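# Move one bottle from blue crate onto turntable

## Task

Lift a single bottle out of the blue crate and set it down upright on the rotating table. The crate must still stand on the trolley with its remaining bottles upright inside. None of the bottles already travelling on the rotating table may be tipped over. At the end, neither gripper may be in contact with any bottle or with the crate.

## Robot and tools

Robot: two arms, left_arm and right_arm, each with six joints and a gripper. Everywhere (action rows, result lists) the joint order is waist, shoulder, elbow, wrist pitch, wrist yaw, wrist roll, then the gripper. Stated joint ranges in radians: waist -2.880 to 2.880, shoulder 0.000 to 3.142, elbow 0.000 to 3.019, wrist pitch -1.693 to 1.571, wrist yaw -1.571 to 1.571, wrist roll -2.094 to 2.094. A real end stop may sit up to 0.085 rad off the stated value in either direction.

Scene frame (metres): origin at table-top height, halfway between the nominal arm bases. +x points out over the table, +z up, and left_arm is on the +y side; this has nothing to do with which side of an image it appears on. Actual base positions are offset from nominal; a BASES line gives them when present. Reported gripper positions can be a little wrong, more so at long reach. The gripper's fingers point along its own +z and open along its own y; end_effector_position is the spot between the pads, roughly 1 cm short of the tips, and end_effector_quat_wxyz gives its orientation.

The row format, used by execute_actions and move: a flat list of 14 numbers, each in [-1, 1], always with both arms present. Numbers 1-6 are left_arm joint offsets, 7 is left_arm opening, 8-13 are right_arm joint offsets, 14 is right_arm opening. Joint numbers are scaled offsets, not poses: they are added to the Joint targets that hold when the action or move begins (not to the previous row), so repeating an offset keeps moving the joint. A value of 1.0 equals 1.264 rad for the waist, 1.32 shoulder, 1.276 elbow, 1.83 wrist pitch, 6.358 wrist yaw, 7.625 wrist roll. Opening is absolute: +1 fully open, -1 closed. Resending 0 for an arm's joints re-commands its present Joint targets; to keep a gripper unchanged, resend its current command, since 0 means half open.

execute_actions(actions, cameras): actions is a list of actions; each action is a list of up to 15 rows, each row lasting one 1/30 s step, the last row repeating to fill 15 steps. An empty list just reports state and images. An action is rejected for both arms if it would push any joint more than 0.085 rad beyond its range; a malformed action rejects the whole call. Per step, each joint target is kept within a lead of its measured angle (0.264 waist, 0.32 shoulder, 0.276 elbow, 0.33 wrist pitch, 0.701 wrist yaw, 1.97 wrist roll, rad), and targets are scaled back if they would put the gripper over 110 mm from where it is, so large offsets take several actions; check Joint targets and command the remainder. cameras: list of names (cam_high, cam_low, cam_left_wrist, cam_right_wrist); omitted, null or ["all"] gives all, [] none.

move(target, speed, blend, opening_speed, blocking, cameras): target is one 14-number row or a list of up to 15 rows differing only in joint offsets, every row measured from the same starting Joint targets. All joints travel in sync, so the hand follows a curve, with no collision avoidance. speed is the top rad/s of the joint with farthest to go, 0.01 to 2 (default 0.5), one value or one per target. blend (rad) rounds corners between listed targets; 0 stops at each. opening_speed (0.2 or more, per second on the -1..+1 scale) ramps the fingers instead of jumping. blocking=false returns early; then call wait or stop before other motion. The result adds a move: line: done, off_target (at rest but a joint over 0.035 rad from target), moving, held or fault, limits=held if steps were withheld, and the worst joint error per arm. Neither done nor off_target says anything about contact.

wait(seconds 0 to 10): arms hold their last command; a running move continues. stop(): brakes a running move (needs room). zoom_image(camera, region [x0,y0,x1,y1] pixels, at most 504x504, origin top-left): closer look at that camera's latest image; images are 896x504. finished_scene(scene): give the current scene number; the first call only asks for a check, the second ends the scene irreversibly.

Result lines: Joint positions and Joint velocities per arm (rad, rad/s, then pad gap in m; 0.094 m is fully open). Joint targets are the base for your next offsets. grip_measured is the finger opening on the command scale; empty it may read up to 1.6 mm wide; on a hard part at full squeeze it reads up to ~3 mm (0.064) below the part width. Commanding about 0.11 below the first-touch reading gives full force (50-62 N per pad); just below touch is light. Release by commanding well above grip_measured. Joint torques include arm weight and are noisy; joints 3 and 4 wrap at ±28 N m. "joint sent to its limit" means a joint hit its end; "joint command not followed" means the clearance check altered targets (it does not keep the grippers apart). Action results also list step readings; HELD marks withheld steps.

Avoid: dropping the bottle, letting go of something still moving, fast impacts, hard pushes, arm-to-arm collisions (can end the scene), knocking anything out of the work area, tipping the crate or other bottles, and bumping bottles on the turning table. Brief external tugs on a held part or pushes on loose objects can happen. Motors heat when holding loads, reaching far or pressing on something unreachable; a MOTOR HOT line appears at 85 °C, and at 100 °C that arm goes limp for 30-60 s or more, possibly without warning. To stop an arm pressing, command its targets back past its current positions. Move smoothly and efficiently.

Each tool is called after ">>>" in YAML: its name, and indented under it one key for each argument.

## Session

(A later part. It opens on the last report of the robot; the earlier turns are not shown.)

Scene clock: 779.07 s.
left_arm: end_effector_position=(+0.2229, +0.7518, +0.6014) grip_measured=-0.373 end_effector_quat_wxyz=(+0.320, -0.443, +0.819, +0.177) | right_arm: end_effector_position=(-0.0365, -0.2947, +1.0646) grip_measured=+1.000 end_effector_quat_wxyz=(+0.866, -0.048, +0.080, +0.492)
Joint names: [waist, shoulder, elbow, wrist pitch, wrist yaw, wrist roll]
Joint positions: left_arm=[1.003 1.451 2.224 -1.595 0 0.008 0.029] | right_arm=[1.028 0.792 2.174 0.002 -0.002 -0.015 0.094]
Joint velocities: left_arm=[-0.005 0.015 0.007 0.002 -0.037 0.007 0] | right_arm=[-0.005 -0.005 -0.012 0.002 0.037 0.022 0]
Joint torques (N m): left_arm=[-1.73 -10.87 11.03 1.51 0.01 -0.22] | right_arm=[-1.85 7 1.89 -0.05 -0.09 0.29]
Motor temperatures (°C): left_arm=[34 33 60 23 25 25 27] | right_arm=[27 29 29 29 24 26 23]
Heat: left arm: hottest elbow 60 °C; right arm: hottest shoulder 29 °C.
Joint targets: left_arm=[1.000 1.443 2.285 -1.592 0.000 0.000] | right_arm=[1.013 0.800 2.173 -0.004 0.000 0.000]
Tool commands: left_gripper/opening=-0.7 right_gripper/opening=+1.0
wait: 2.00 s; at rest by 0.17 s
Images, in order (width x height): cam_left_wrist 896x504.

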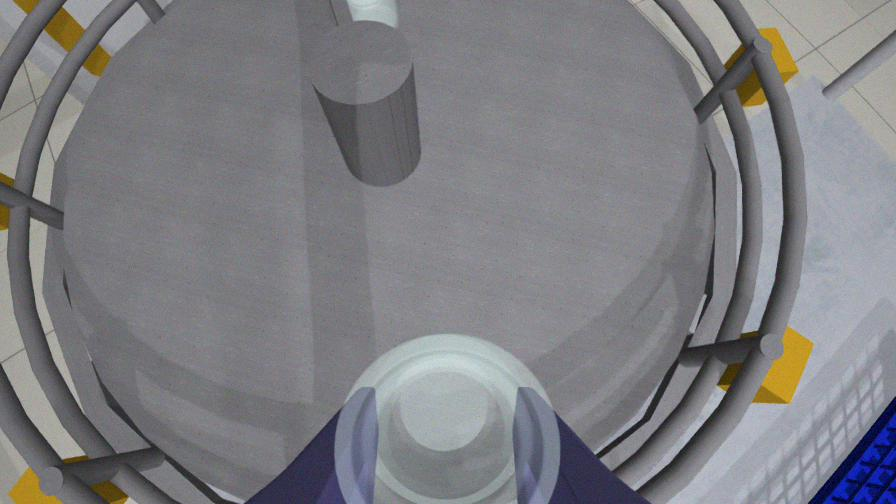

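>>> wait:
  seconds: 0.1
  cameras: ["cam_left_wrist"]

>>> zoom_image:
  camera: "cam_left_wrist"
  region: [420, 60, 700, 340]

>>> wait:
  seconds: 0.3
  cameras: ["cam_left_wrist"]

>>> zoom_image:
  camera: "cam_left_wrist"
  region: [420, 60, 700, 340]

>>> wait:
  seconds: 0.3
  cameras: ["cam_left_wrist"]

>>> zoom_image:
  camera: "cam_left_wrist"
  region: [420, 60, 700, 340]

Scene clock: 788.23 s.
left_arm: end_effector_position=(+0.2229, +0.7518, +0.6014) grip_measured=-0.373 end_effector_quat_wxyz=(+0.320, -0.443, +0.819, +0.177) | right_arm: end_effector_position=(-0.0365, -0.2947, +1.0646) grip_measured=+1.000 end_effector_quat_wxyz=(+0.866, -0.048, +0.080, +0.492)
Joint names: [waist, shoulder, elbow, wrist pitch, wrist yaw, wrist roll]
Joint positions: left_arm=[1.003 1.451 2.224 -1.595 0 0.008 0.029] | right_arm=[1.028 0.792 2.174 0.002 -0.002 -0.015 0.094]
Joint velocities: left_arm=[-0.015 -0.015 -0.007 -0.012 0.007 -0.022 0] | right_arm=[-0.015 -0.005 -0.017 -0.012 0.066 -0.022 0]
Joint torques (N m): left_arm=[-1.9 -10.23 10.88 1.73 0.02 -0.17] | right_arm=[-1.85 7.06 1.89 -0.05 -0.1 0.29]
Motor temperatures (°C): left_arm=[34 33 60 23 25 25 27] | right_arm=[27 29 29 28 24 26 23]
Heat: left arm: hottest elbow 60 °C; right arm: hottest shoulder 29 °C.
Joint targets: left_arm=[1.000 1.443 2.285 -1.592 0.000 0.000] | right_arm=[1.013 0.800 2.173 -0.004 0.000 0.000]
Tool commands: left_gripper/opening=-0.7 right_gripper/opening=+1.0
wait: 0.10 s; at rest from the start
Images, in order (width x height): cam_left_wrist 896x504.

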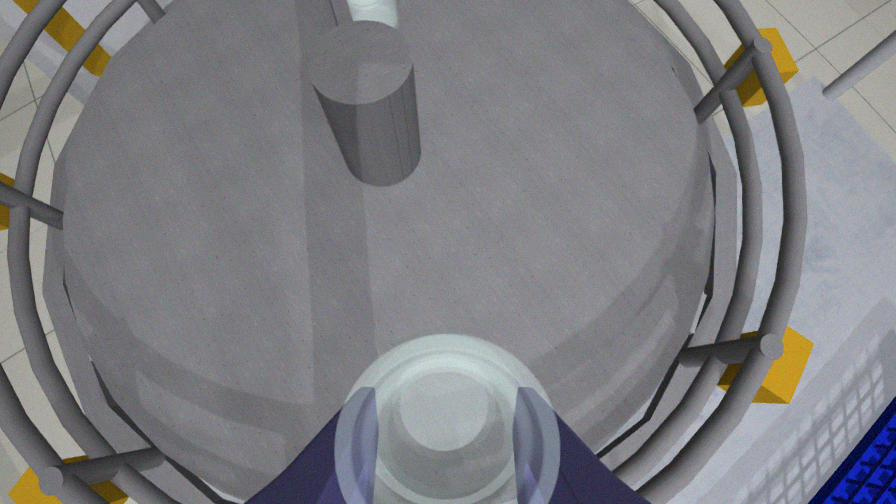

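Scaled by 1.800 from the camera's 896x504 image, which has a finer 1280x720 frame.

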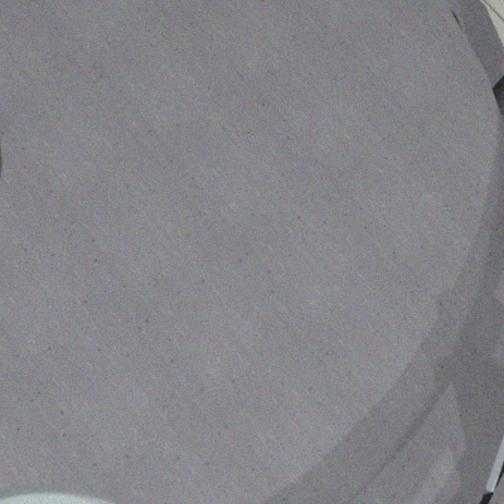

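Scene clock: 788.53 s.
left_arm: end_effector_position=(+0.2229, +0.7518, +0.6014) grip_measured=-0.373 end_effector_quat_wxyz=(+0.320, -0.443, +0.819, +0.177) | right_arm: end_effector_position=(-0.0365, -0.2947, +1.0646) grip_measured=+1.000 end_effector_quat_wxyz=(+0.866, -0.048, +0.080, +0.492)
Joint names: [waist, shoulder, elbow, wrist pitch, wrist yaw, wrist roll]
Joint positions: left_arm=[1.003 1.451 2.224 -1.595 0 0.008 0.029] | right_arm=[1.028 0.792 2.174 0.002 -0.002 -0.015 0.094]
Joint velocities: left_arm=[-0.005 0.005 -0.002 -0.002 -0.022 -0.066 0] | right_arm=[0.005 -0.005 0.007 0.002 0.007 -0.051 0]
Joint torques (N m): left_arm=[-2.37 -10.99 11 1.69 -0.01 -0.21] | right_arm=[-1.85 7.06 1.91 -0.05 -0.1 0.29]
Motor temperatures (°C): left_arm=[34 33 60 23 25 25 27] | right_arm=[27 29 29 28 24 26 23]
Heat: left arm: hottest elbow 60 °C; right arm: hottest shoulder 29 °C.
Joint targets: left_arm=[1.000 1.443 2.285 -1.592 0.000 0.000] | right_arm=[1.013 0.800 2.173 -0.004 0.000 0.000]
Tool commands: left_gripper/opening=-0.7 right_gripper/opening=+1.0
wait: 0.30 s; at rest by 0.17 s
Images, in order (width x height): cam_left_wrist 896x504.

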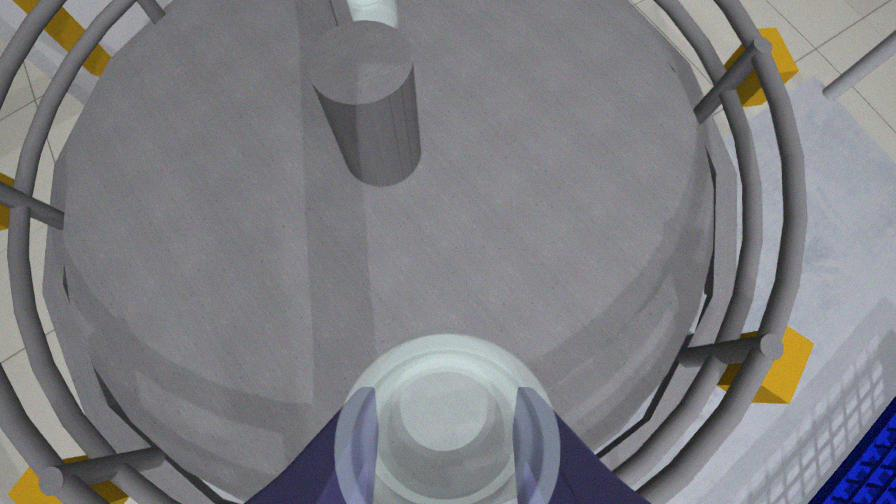

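Scaled by 1.800 from the camera's 896x504 image, which has a finer 1280x720 frame.

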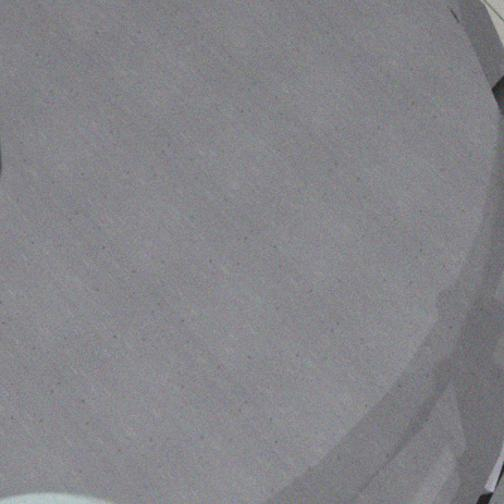

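Scene clock: 788.83 s.
left_arm: end_effector_position=(+0.2229, +0.7518, +0.6014) grip_measured=-0.373 end_effector_quat_wxyz=(+0.320, -0.443, +0.819, +0.177) | right_arm: end_effector_position=(-0.0365, -0.2947, +1.0646) grip_measured=+1.000 end_effector_quat_wxyz=(+0.866, -0.048, +0.080, +0.492)
Joint names: [waist, shoulder, elbow, wrist pitch, wrist yaw, wrist roll]
Joint positions: left_arm=[1.003 1.451 2.224 -1.595 0 0.008 0.029] | right_arm=[1.028 0.792 2.174 0.002 -0.002 -0.015 0.094]
Joint velocities: left_arm=[0.005 -0.015 -0.022 0.002 0.037 0.022 0.001] | right_arm=[0.005 -0.015 0.012 -0.012 -0.007 -0.007 0]
Joint torques (N m): left_arm=[-2.14 -11.16 10.92 1.63 0.01 -0.22] | right_arm=[-1.85 7.06 1.89 -0.06 -0.1 0.29]
Motor temperatures (°C): left_arm=[34 33 60 23 25 25 27] | right_arm=[27 29 29 28 24 26 23]
Heat: left arm: hottest elbow 60 °C; right arm: hottest shoulder 29 °C.
Joint targets: left_arm=[1.000 1.443 2.285 -1.592 0.000 0.000] | right_arm=[1.013 0.800 2.173 -0.004 0.000 0.000]
Tool commands: left_gripper/opening=-0.7 right_gripper/opening=+1.0
wait: 0.30 s; at rest by 0.17 s
Images, in order (width x height): cam_left_wrist 896x504.

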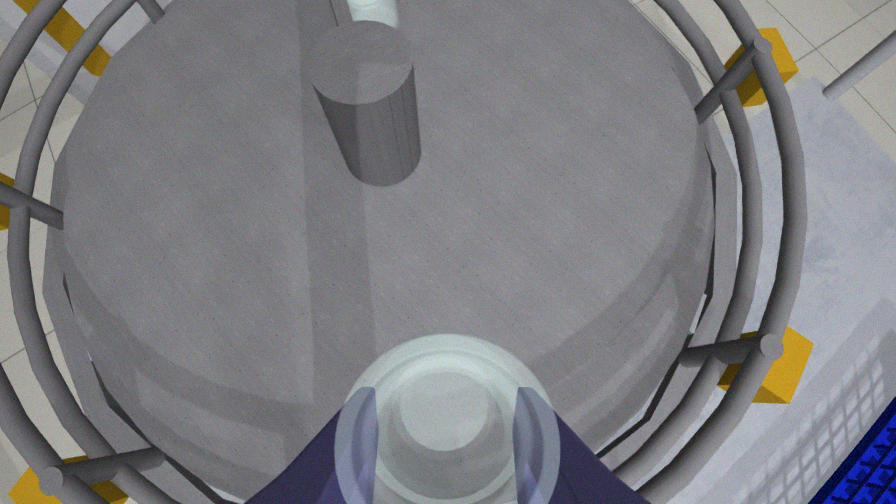

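Scaled by 1.800 from the camera's 896x504 image, which has a finer 1280x720 frame.

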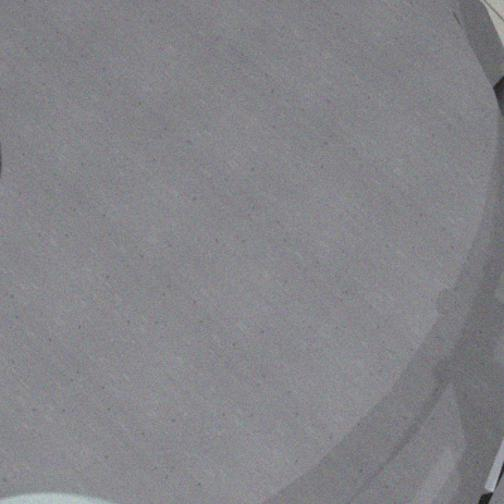

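>>> move:
  target:
    - [0, 0.0932, -0.2006, 0.1891, 0, 0, -0.7, 0, 0, 0, 0, 0, 0, 1.0]
    - [0, 0.1076, -0.3158, 0.2798, 0, 0, -0.7, 0, 0, 0, 0, 0, 0, 1.0]
  speed: [0.3, 0.25]
  blend: [0.08, 0]
  cameras: ["cam_left_wrist", "cam_high"]

Scene clock: 813.50 s.
left_arm: end_effector_position=(+0.3034, +0.8772, +0.4211) grip_measured=-0.373 end_effector_quat_wxyz=(+0.311, -0.445, +0.822, +0.172) | right_arm: end_effector_position=(-0.0365, -0.2947, +1.0646) grip_measured=+1.000 end_effector_quat_wxyz=(+0.866, -0.048, +0.080, +0.492)
Joint names: [waist, shoulder, elbow, wrist pitch, wrist yaw, wrist roll]
Joint positions: left_arm=[1.003 1.601 1.861 -1.105 0 0.008 0.029] | right_arm=[1.028 0.792 2.174 0.002 -0.002 -0.015 0.094]
Joint velocities: left_arm=[-0.015 -0.005 -0.017 -0.022 0.007 -0.022 0] | right_arm=[-0.005 0.005 0.007 -0.007 -0.007 0.037 0]
Joint torques (N m): left_arm=[-1.96 -16.38 10.11 2.55 0.01 -0.2] | right_arm=[-1.79 7.06 1.89 -0.06 -0.1 0.29]
Motor temperatures (°C): left_arm=[33 33 60 23 25 25 27] | right_arm=[27 29 29 28 24 26 23]
Heat: left arm: hottest elbow 60 °C; right arm: hottest shoulder 29 °C.
Joint targets: left_arm=[1.000 1.585 1.882 -1.080 0.000 0.000] | right_arm=[1.013 0.800 2.173 -0.004 0.000 0.000]
move: done
Images, in order (width x height): cam_high 896x504, cam_left_wrist 896x504.

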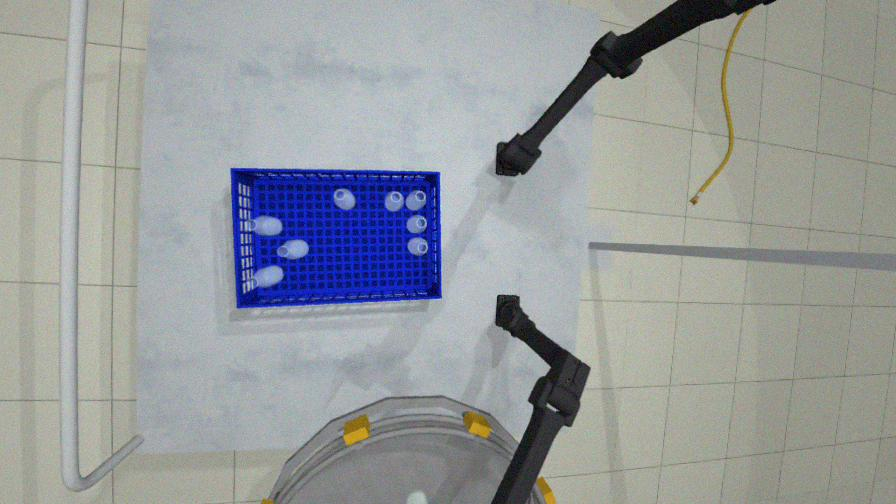

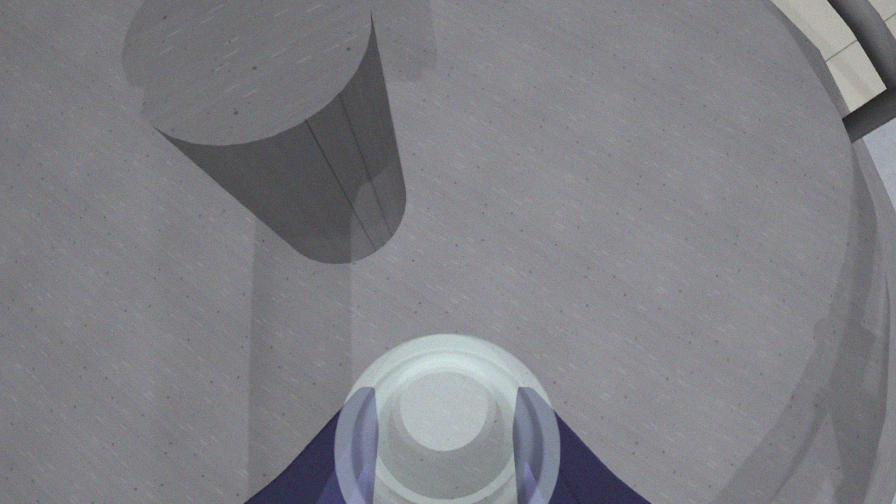

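>>> execute_actions:
  actions: []
  cameras: ["cam_left_wrist"]

Scene clock: 844.97 s.
left_arm: end_effector_position=(+0.3034, +0.8772, +0.4211) grip_measured=-0.373 end_effector_quat_wxyz=(+0.311, -0.445, +0.822, +0.172) | right_arm: end_effector_position=(-0.0365, -0.2947, +1.0646) grip_measured=+1.000 end_effector_quat_wxyz=(+0.866, -0.048, +0.080, +0.492)
Joint names: [waist, shoulder, elbow, wrist pitch, wrist yaw, wrist roll]
Joint positions: left_arm=[1.003 1.601 1.861 -1.105 0 0.008 0.029] | right_arm=[1.028 0.792 2.174 0.002 -0.002 -0.015 0.094]
Joint velocities: left_arm=[-0.005 -0.005 -0.007 -0.002 -0.007 -0.007 0] | right_arm=[0.005 -0.015 0.012 -0.017 -0.022 -0.007 0]
Joint torques (N m): left_arm=[-1.96 -16.26 10.13 2.66 0.02 -0.22] | right_arm=[-1.85 7.06 1.89 -0.05 -0.1 0.29]
Motor temperatures (°C): left_arm=[33 33 58 23 25 25 28] | right_arm=[27 29 29 28 24 26 23]
Heat: left arm: hottest elbow 58 °C; right arm: hottest shoulder 29 °C.
Joint targets: left_arm=[1.000 1.585 1.882 -1.080 0.000 0.000] | right_arm=[1.013 0.800 2.173 -0.004 0.000 0.000]
Tool commands: left_gripper/opening=-0.7 right_gripper/opening=+1.0
Images, in order (width x height): cam_left_wrist 896x504.

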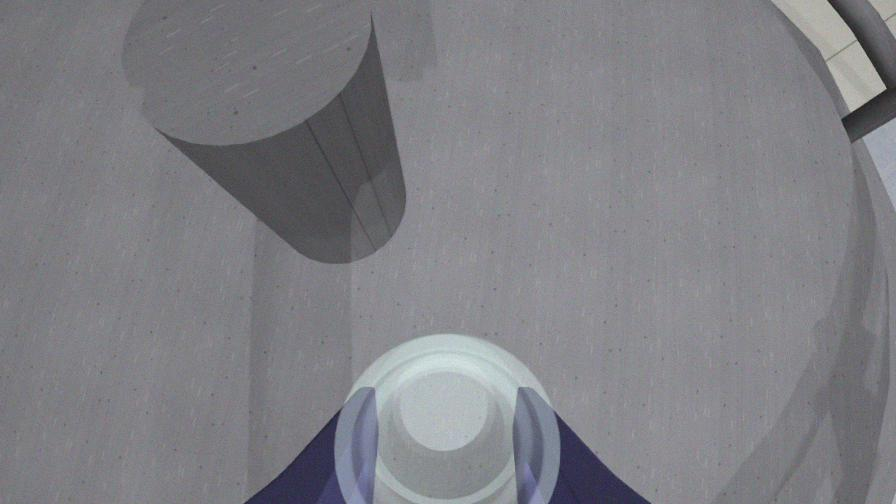

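>>> wait:
  seconds: 0
  cameras: ["cam_high", "cam_low"]

Scene clock: 847.30 s.
left_arm: end_effector_position=(+0.3034, +0.8772, +0.4211) grip_measured=-0.373 end_effector_quat_wxyz=(+0.311, -0.445, +0.822, +0.172) | right_arm: end_effector_position=(-0.0365, -0.2947, +1.0646) grip_measured=+1.000 end_effector_quat_wxyz=(+0.866, -0.048, +0.080, +0.492)
Joint names: [waist, shoulder, elbow, wrist pitch, wrist yaw, wrist roll]
Joint positions: left_arm=[1.003 1.601 1.861 -1.105 0 0.008 0.029] | right_arm=[1.028 0.792 2.174 0.002 -0.002 -0.015 0.094]
Joint velocities: left_arm=[-0.005 -0.015 -0.017 -0.012 -0.037 -0.007 -0.002] | right_arm=[-0.005 -0.005 -0.007 -0.002 -0.095 0.007 0]
Joint torques (N m): left_arm=[-2.32 -15.85 9.98 2.61 -0.01 -0.22] | right_arm=[-1.79 7.06 1.88 -0.03 -0.1 0.29]
Motor temperatures (°C): left_arm=[33 33 58 23 25 25 28] | right_arm=[27 29 29 28 24 26 23]
Heat: left arm: hottest elbow 58 °C; right arm: hottest shoulder 29 °C.
Joint targets: left_arm=[1.000 1.585 1.882 -1.080 0.000 0.000] | right_arm=[1.013 0.800 2.173 -0.004 0.000 0.000]
Tool commands: left_gripper/opening=-0.7 right_gripper/opening=+1.0
Images, in order (width x height): cam_high 896x504, cam_low 896x504.

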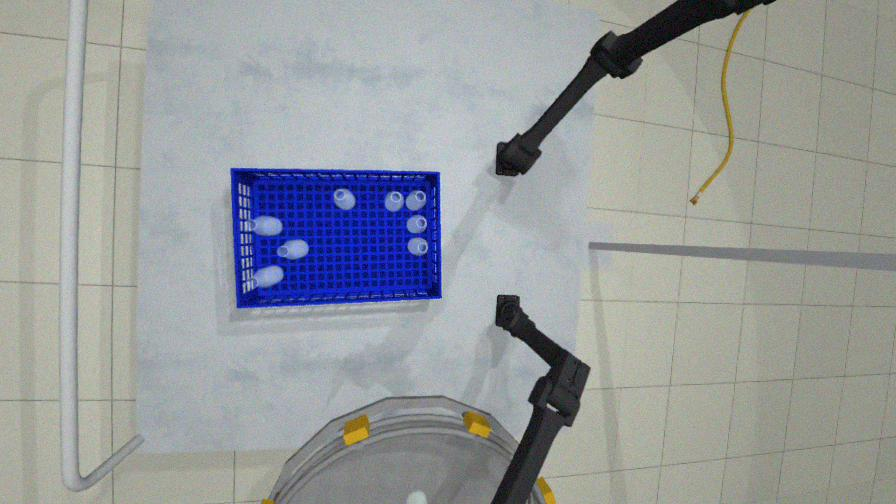

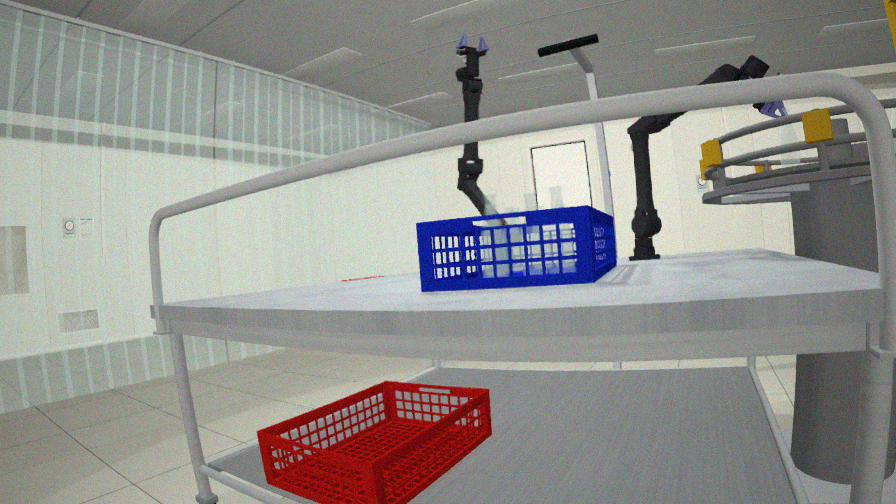

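>>> zoom_image:
  camera: "cam_low"
  region: [680, 30, 896, 220]

>>> zoom_image:
  camera: "cam_high"
  region: [260, 380, 580, 504]

Scaled by 2.333 from the camera's 896x504 image, which has a finer 1280x720 frame.

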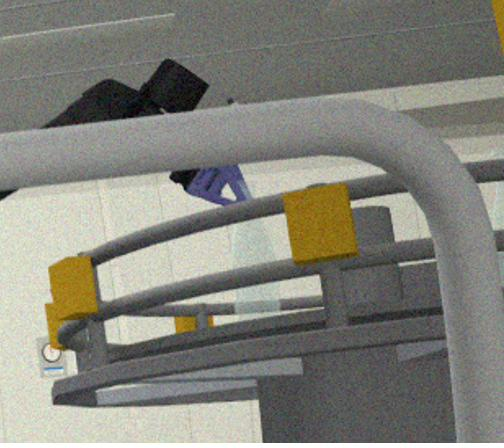

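Scaled by 1.575 from the camera's 896x504 image, which has a finer 1280x720 frame.

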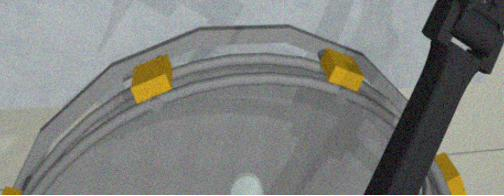

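>>> move:
  target: [0, -0.0303, -0.0721, 0.0492, 0, 0, -0.7, 0, 0, 0, 0, 0, 0, 1.0]
  speed: 0.12
  cameras: ["cam_left_wrist", "cam_low"]

>>> zoom_image:
  camera: "cam_low"
  region: [740, 80, 896, 220]

Scene clock: 882.10 s.
left_arm: end_effector_position=(+0.3052, +0.8786, +0.4074) grip_measured=-0.373 end_effector_quat_wxyz=(+0.326, -0.441, +0.817, +0.180) | right_arm: end_effector_position=(-0.0365, -0.2947, +1.0646) grip_measured=+1.000 end_effector_quat_wxyz=(+0.866, -0.048, +0.080, +0.492)
Joint names: [waist, shoulder, elbow, wrist pitch, wrist yaw, wrist roll]
Joint positions: left_arm=[1.002 1.576 1.777 -1.01 0 0.008 0.029] | right_arm=[1.028 0.792 2.174 0.002 -0.002 -0.015 0.094]
Joint velocities: left_arm=[0.005 -0.005 -0.032 0.022 -0.066 0.037 0.001] | right_arm=[0.005 -0.005 -0.002 -0.002 0.051 0.037 0]
Joint torques (N m): left_arm=[-1.79 -17.14 9.59 2.33 -0.02 -0.19] | right_arm=[-1.85 7.06 1.88 -0.05 -0.1 0.29]
Motor temperatures (°C): left_arm=[33 33 57 24 25 25 28] | right_arm=[27 29 29 28 24 26 23]
Heat: left arm: hottest elbow 57 °C; right arm: hottest shoulder 29 °C.
Joint targets: left_arm=[1.000 1.545 1.790 -0.990 0.000 0.000] | right_arm=[1.013 0.800 2.173 -0.004 0.000 0.000]
move: done
Images, in order (width x height): cam_low 896x504, cam_left_wrist 896x504.

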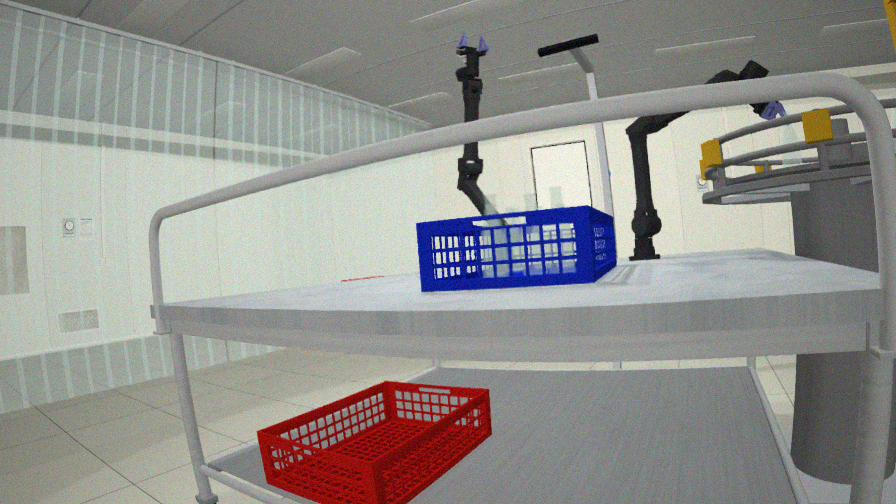

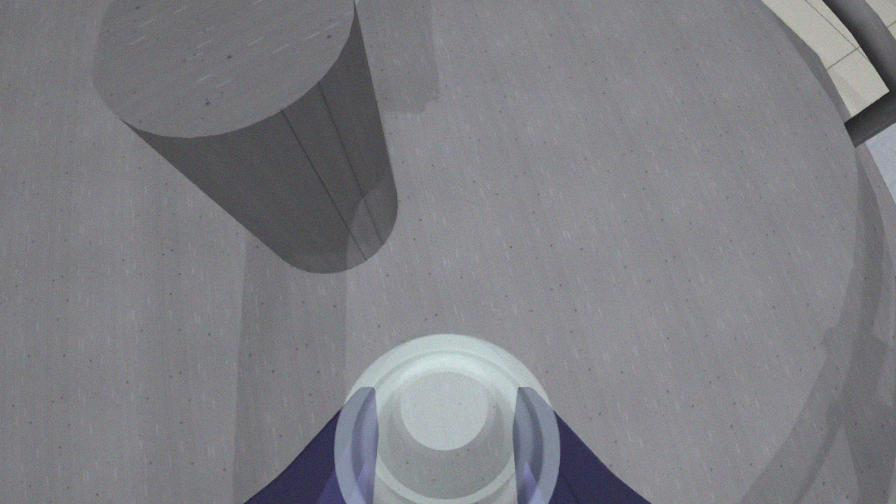

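Scaled by 3.231 from the camera's 896x504 image, which has a finer 1280x720 frame.

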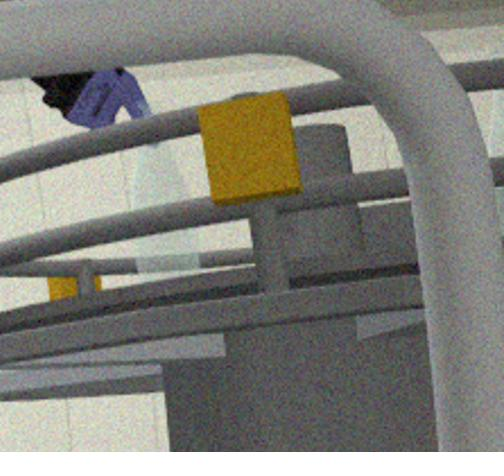

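>>> zoom_image:
  camera: "cam_low"
  region: [770, 110, 850, 190]

Scaled by 6.300 from the camera's 896x504 image, which has a finer 1280x720 frame.

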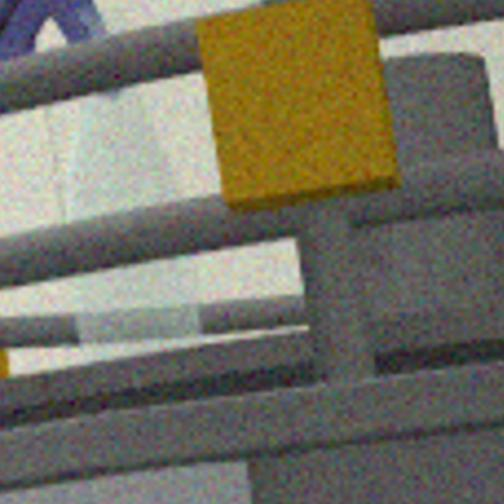

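>>> move:
  target: [0, -0.0023, -0.0141, 0.0125, 0, 0, -0.7, 0, 0, 0, 0, 0, 0, 1.0]
  speed: 0.1
  cameras: ["cam_left_wrist", "cam_low"]

>>> zoom_image:
  camera: "cam_low"
  region: [770, 110, 850, 190]

Scene clock: 899.93 s.
left_arm: end_effector_position=(+0.3058, +0.8793, +0.4075) grip_measured=-0.373 end_effector_quat_wxyz=(+0.333, -0.441, +0.813, +0.182) | right_arm: end_effector_position=(-0.0365, -0.2947, +1.0646) grip_measured=+1.000 end_effector_quat_wxyz=(+0.866, -0.048, +0.080, +0.492)
Joint names: [waist, shoulder, elbow, wrist pitch, wrist yaw, wrist roll]
Joint positions: left_arm=[1.002 1.569 1.762 -0.985 0.001 0.005 0.029] | right_arm=[1.028 0.792 2.174 0.002 -0.002 -0.015 0.094]
Joint velocities: left_arm=[0.005 -0.015 -0.007 -0.007 0.022 -0.095 0] | right_arm=[-0.005 0.005 -0.027 -0.007 -0.007 -0.007 0]
Joint torques (N m): left_arm=[-1.67 -16.73 9.36 2.5 -0.04 -0.17] | right_arm=[-1.85 7.06 1.89 -0.03 -0.1 0.29]
Motor temperatures (°C): left_arm=[33 36 57 23 25 25 28] | right_arm=[27 29 29 28 24 26 23]
Heat: left arm: hottest elbow 57 °C; right arm: hottest shoulder 29 °C.
Joint targets: left_arm=[1.000 1.542 1.772 -0.967 0.000 0.000] | right_arm=[1.013 0.800 2.173 -0.004 0.000 0.000]
move: done
Images, in order (width x height): cam_low 896x504, cam_left_wrist 896x504.

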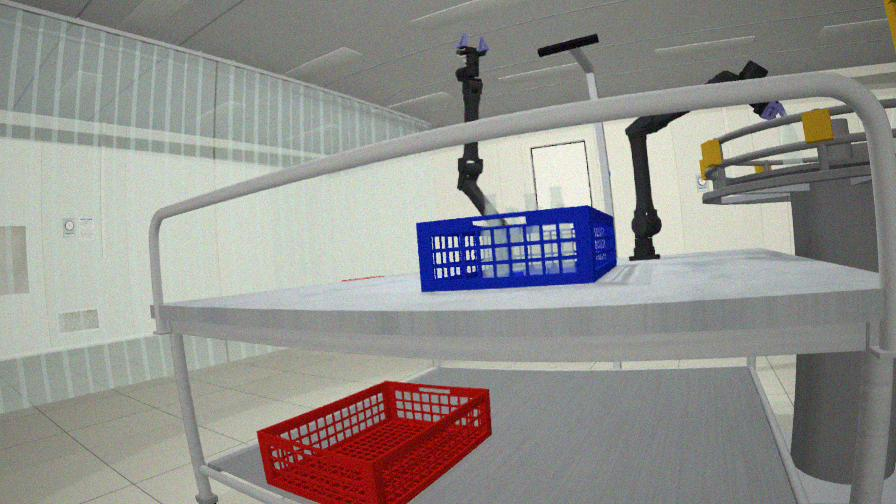

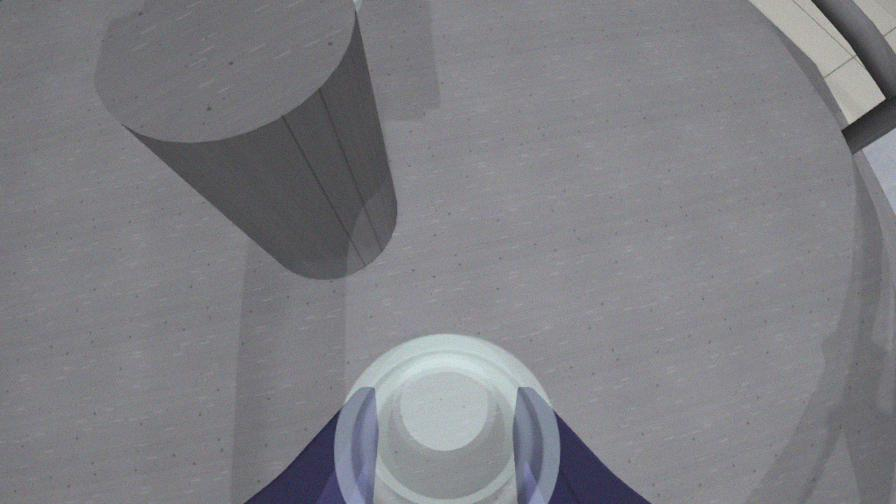

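Scaled by 6.300 from the camera's 896x504 image, which has a finer 1280x720 frame.

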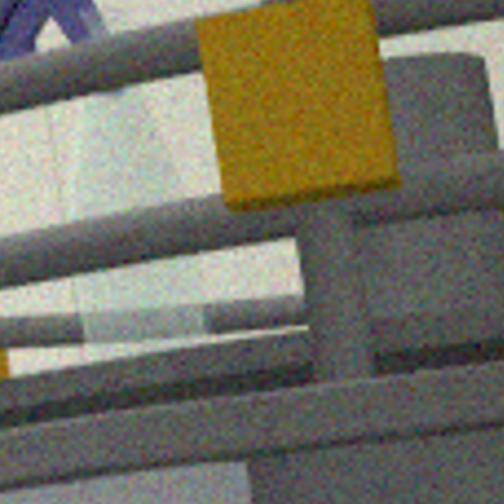

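>>> move:
  target: [0, -0.0023, -0.0118, 0.0044, 0, 0, -0.7, 0, 0, 0, 0, 0, 0, 1.0]
  speed: 0.1
  cameras: ["cam_left_wrist", "cam_low"]

>>> zoom_image:
  camera: "cam_low"
  region: [770, 110, 850, 190]

Scene clock: 909.90 s.
left_arm: end_effector_position=(+0.3053, +0.8782, +0.4071) grip_measured=-0.373 end_effector_quat_wxyz=(+0.336, -0.441, +0.812, +0.183) | right_arm: end_effector_position=(-0.0365, -0.2947, +1.0646) grip_measured=+1.000 end_effector_quat_wxyz=(+0.866, -0.048, +0.080, +0.492)
Joint names: [waist, shoulder, elbow, wrist pitch, wrist yaw, wrist roll]
Joint positions: left_arm=[1.002 1.562 1.75 -0.974 0.002 0.003 0.029] | right_arm=[1.028 0.792 2.174 0.002 -0.002 -0.015 0.094]
Joint velocities: left_arm=[-0.005 -0.005 -0.007 -0.022 -0.007 0.007 -0.001] | right_arm=[-0.034 0.005 0.022 -0.012 0.051 0.007 0]
Joint torques (N m): left_arm=[-2.26 -16.62 9.24 2.24 -0.08 -0.17] | right_arm=[-1.85 7.06 1.88 -0.05 -0.1 0.29]
Motor temperatures (°C): left_arm=[33 35 56 23 25 25 28] | right_arm=[27 29 29 28 24 26 23]
Heat: left arm: hottest elbow 56 °C; right arm: hottest shoulder 29 °C.
Joint targets: left_arm=[1.000 1.539 1.756 -0.959 0.000 0.000] | right_arm=[1.013 0.800 2.173 -0.004 0.000 0.000]
move: done
Images, in order (width x height): cam_low 896x504, cam_left_wrist 896x504.

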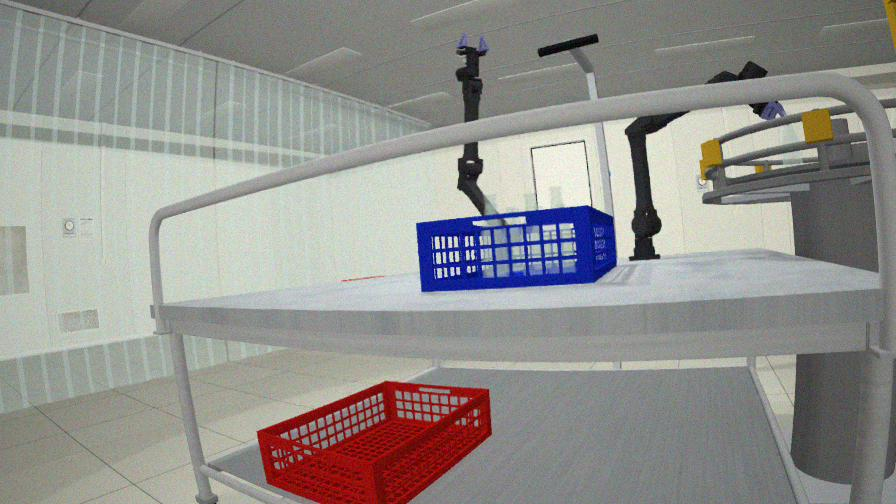

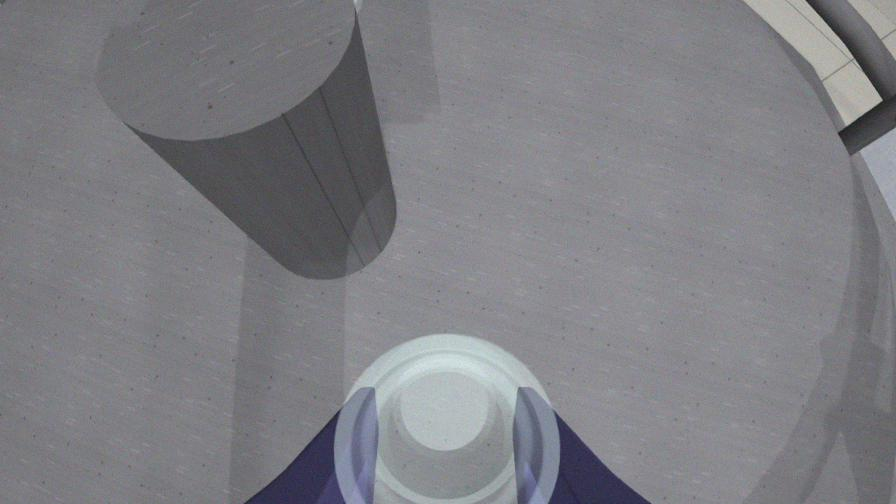

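Scaled by 6.300 from the camera's 896x504 image, which has a finer 1280x720 frame.

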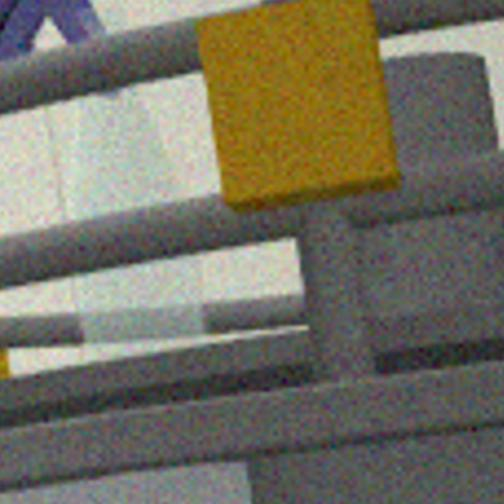

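>>> move:
  target: [0, 0, -0.0082, 0, 0, 0, -0.7, 0, 0, 0, 0, 0, 0, 1.0]
  speed: 0.1
  cameras: ["cam_left_wrist", "cam_low"]

>>> zoom_image:
  camera: "cam_low"
  region: [770, 110, 850, 190]

Scene clock: 925.90 s.
left_arm: end_effector_position=(+0.3055, +0.8766, +0.4071) grip_measured=-0.373 end_effector_quat_wxyz=(+0.337, -0.441, +0.811, +0.182) | right_arm: end_effector_position=(-0.0365, -0.2947, +1.0646) grip_measured=+1.000 end_effector_quat_wxyz=(+0.866, -0.048, +0.080, +0.492)
Joint names: [waist, shoulder, elbow, wrist pitch, wrist yaw, wrist roll]
Joint positions: left_arm=[1 1.558 1.744 -0.97 0.003 0 0.029] | right_arm=[1.028 0.792 2.174 0.002 -0.002 -0.015 0.094]
Joint velocities: left_arm=[-0.005 -0.015 0.002 -0.017 0.007 0.007 0] | right_arm=[0.005 0.005 -0.002 -0.007 0.051 0.007 0]
Joint torques (N m): left_arm=[-1.67 -15.74 8.88 2.09 -0.2 -0.15] | right_arm=[-1.79 7.06 1.89 -0.05 -0.1 0.29]
Motor temperatures (°C): left_arm=[33 37 56 23 25 25 29] | right_arm=[27 29 29 28 24 26 23]
Heat: left arm: hottest elbow 56 °C; right arm: hottest shoulder 29 °C.
Joint targets: left_arm=[1.000 1.539 1.746 -0.959 0.000 0.000] | right_arm=[1.013 0.800 2.173 -0.004 0.000 0.000]
move: done
Images, in order (width x height): cam_low 896x504, cam_left_wrist 896x504.

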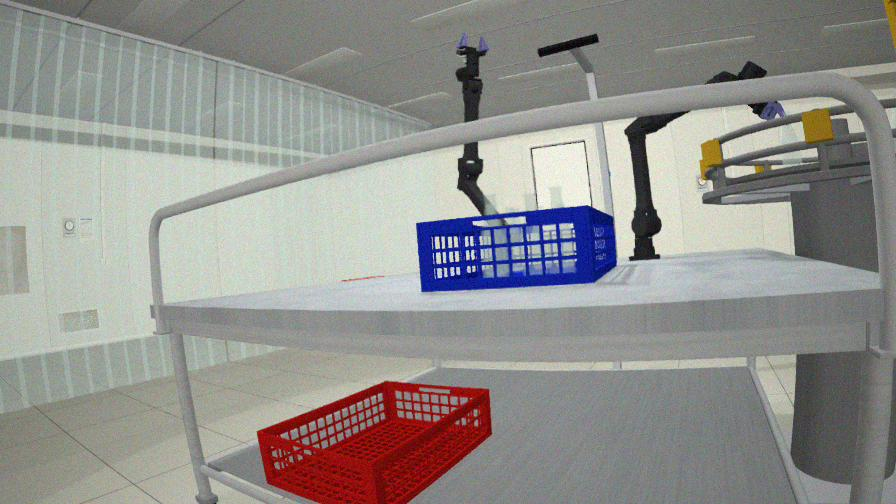

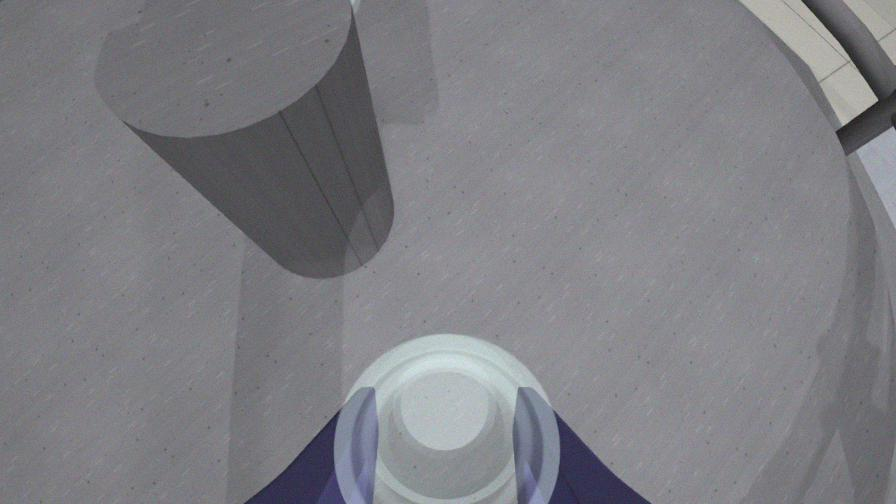

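Scaled by 6.300 from the camera's 896x504 image, which has a finer 1280x720 frame.

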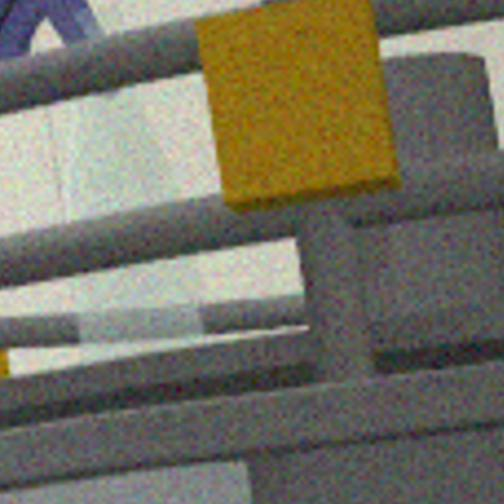

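>>> wait:
  seconds: 0
  cameras: ["cam_left_wrist"]

>>> wait:
  seconds: 0.5
  cameras: ["cam_left_wrist"]

Scene clock: 949.23 s.
left_arm: end_effector_position=(+0.3059, +0.8763, +0.4073) grip_measured=-0.373 end_effector_quat_wxyz=(+0.338, -0.441, +0.811, +0.181) | right_arm: end_effector_position=(-0.0365, -0.2947, +1.0646) grip_measured=+1.000 end_effector_quat_wxyz=(+0.866, -0.048, +0.080, +0.492)
Joint names: [waist, shoulder, elbow, wrist pitch, wrist yaw, wrist roll]
Joint positions: left_arm=[1 1.557 1.744 -0.97 0.005 -0.002 0.029] | right_arm=[1.028 0.792 2.174 0.002 -0.002 -0.015 0.094]
Joint velocities: left_arm=[0.005 -0.015 0.007 0.012 0.037 0.037 -0.001] | right_arm=[-0.015 -0.005 0.002 -0.012 -0.066 -0.007 0]
Joint torques (N m): left_arm=[-1.49 -16.03 8.94 1.84 -0.2 -0.08] | right_arm=[-1.85 7 1.91 -0.06 -0.1 0.29]
Motor temperatures (°C): left_arm=[33 38 56 23 25 25 29] | right_arm=[27 29 29 28 24 26 23]
Heat: left arm: hottest elbow 56 °C; right arm: hottest shoulder 29 °C.
Joint targets: left_arm=[1.000 1.539 1.746 -0.959 0.000 0.000] | right_arm=[1.013 0.800 2.173 -0.004 0.000 0.000]
Tool commands: left_gripper/opening=-0.7 right_gripper/opening=+1.0
Images, in order (width x height): cam_left_wrist 896x504.

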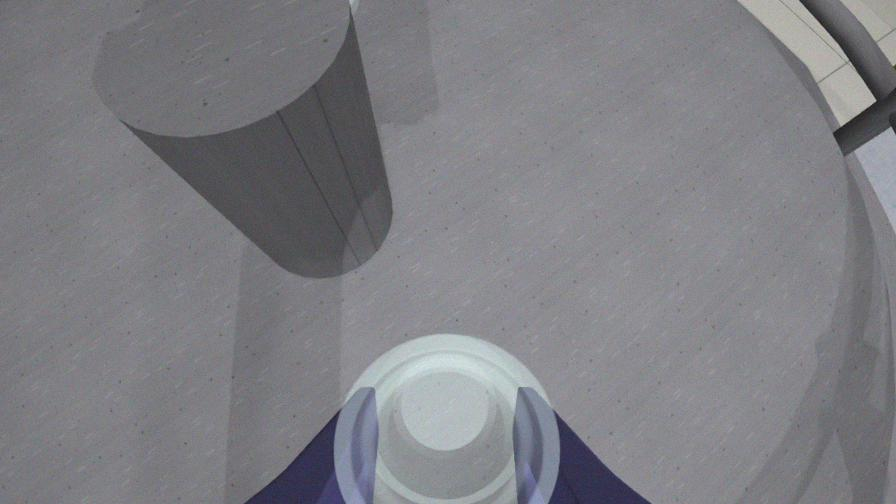

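Scene clock: 949.73 s.
left_arm: end_effector_position=(+0.3059, +0.8763, +0.4073) grip_measured=-0.373 end_effector_quat_wxyz=(+0.338, -0.441, +0.811, +0.181) | right_arm: end_effector_position=(-0.0365, -0.2947, +1.0646) grip_measured=+1.000 end_effector_quat_wxyz=(+0.866, -0.048, +0.080, +0.492)
Joint names: [waist, shoulder, elbow, wrist pitch, wrist yaw, wrist roll]
Joint positions: left_arm=[1 1.557 1.744 -0.97 0.005 -0.002 0.029] | right_arm=[1.028 0.792 2.174 0.002 -0.002 -0.015 0.094]
Joint velocities: left_arm=[-0.015 0.005 -0.007 0.012 0.037 0.007 0] | right_arm=[-0.005 -0.005 0.007 -0.002 -0.007 0.022 0]
Joint torques (N m): left_arm=[-1.2 -15.97 8.94 2.09 -0.21 -0.09] | right_arm=[-1.79 7 1.89 -0.05 -0.09 0.29]
Motor temperatures (°C): left_arm=[33 38 56 23 25 25 29] | right_arm=[27 29 29 28 24 26 23]
Heat: left arm: hottest elbow 56 °C; right arm: hottest shoulder 29 °C.
Joint targets: left_arm=[1.000 1.539 1.746 -0.959 0.000 0.000] | right_arm=[1.013 0.800 2.173 -0.004 0.000 0.000]
Tool commands: left_gripper/opening=-0.7 right_gripper/opening=+1.0
wait: 0.50 s; at rest by 0.17 s
Images, in order (width x height): cam_left_wrist 896x504.

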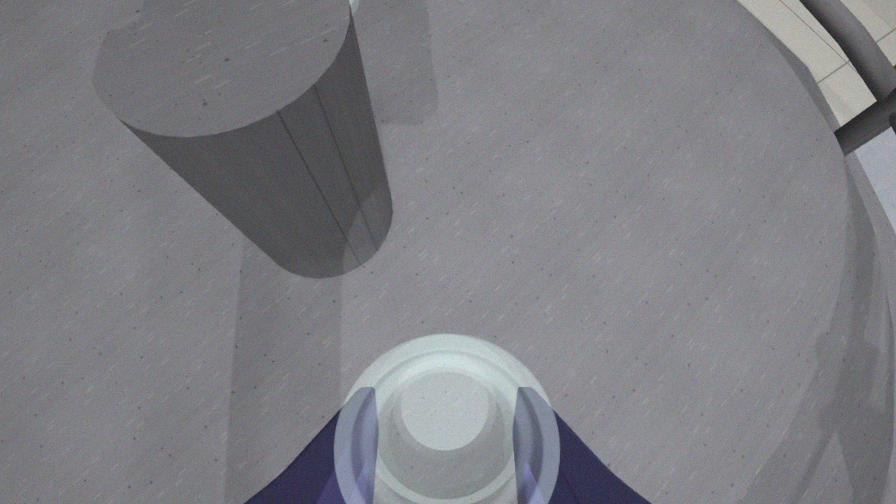

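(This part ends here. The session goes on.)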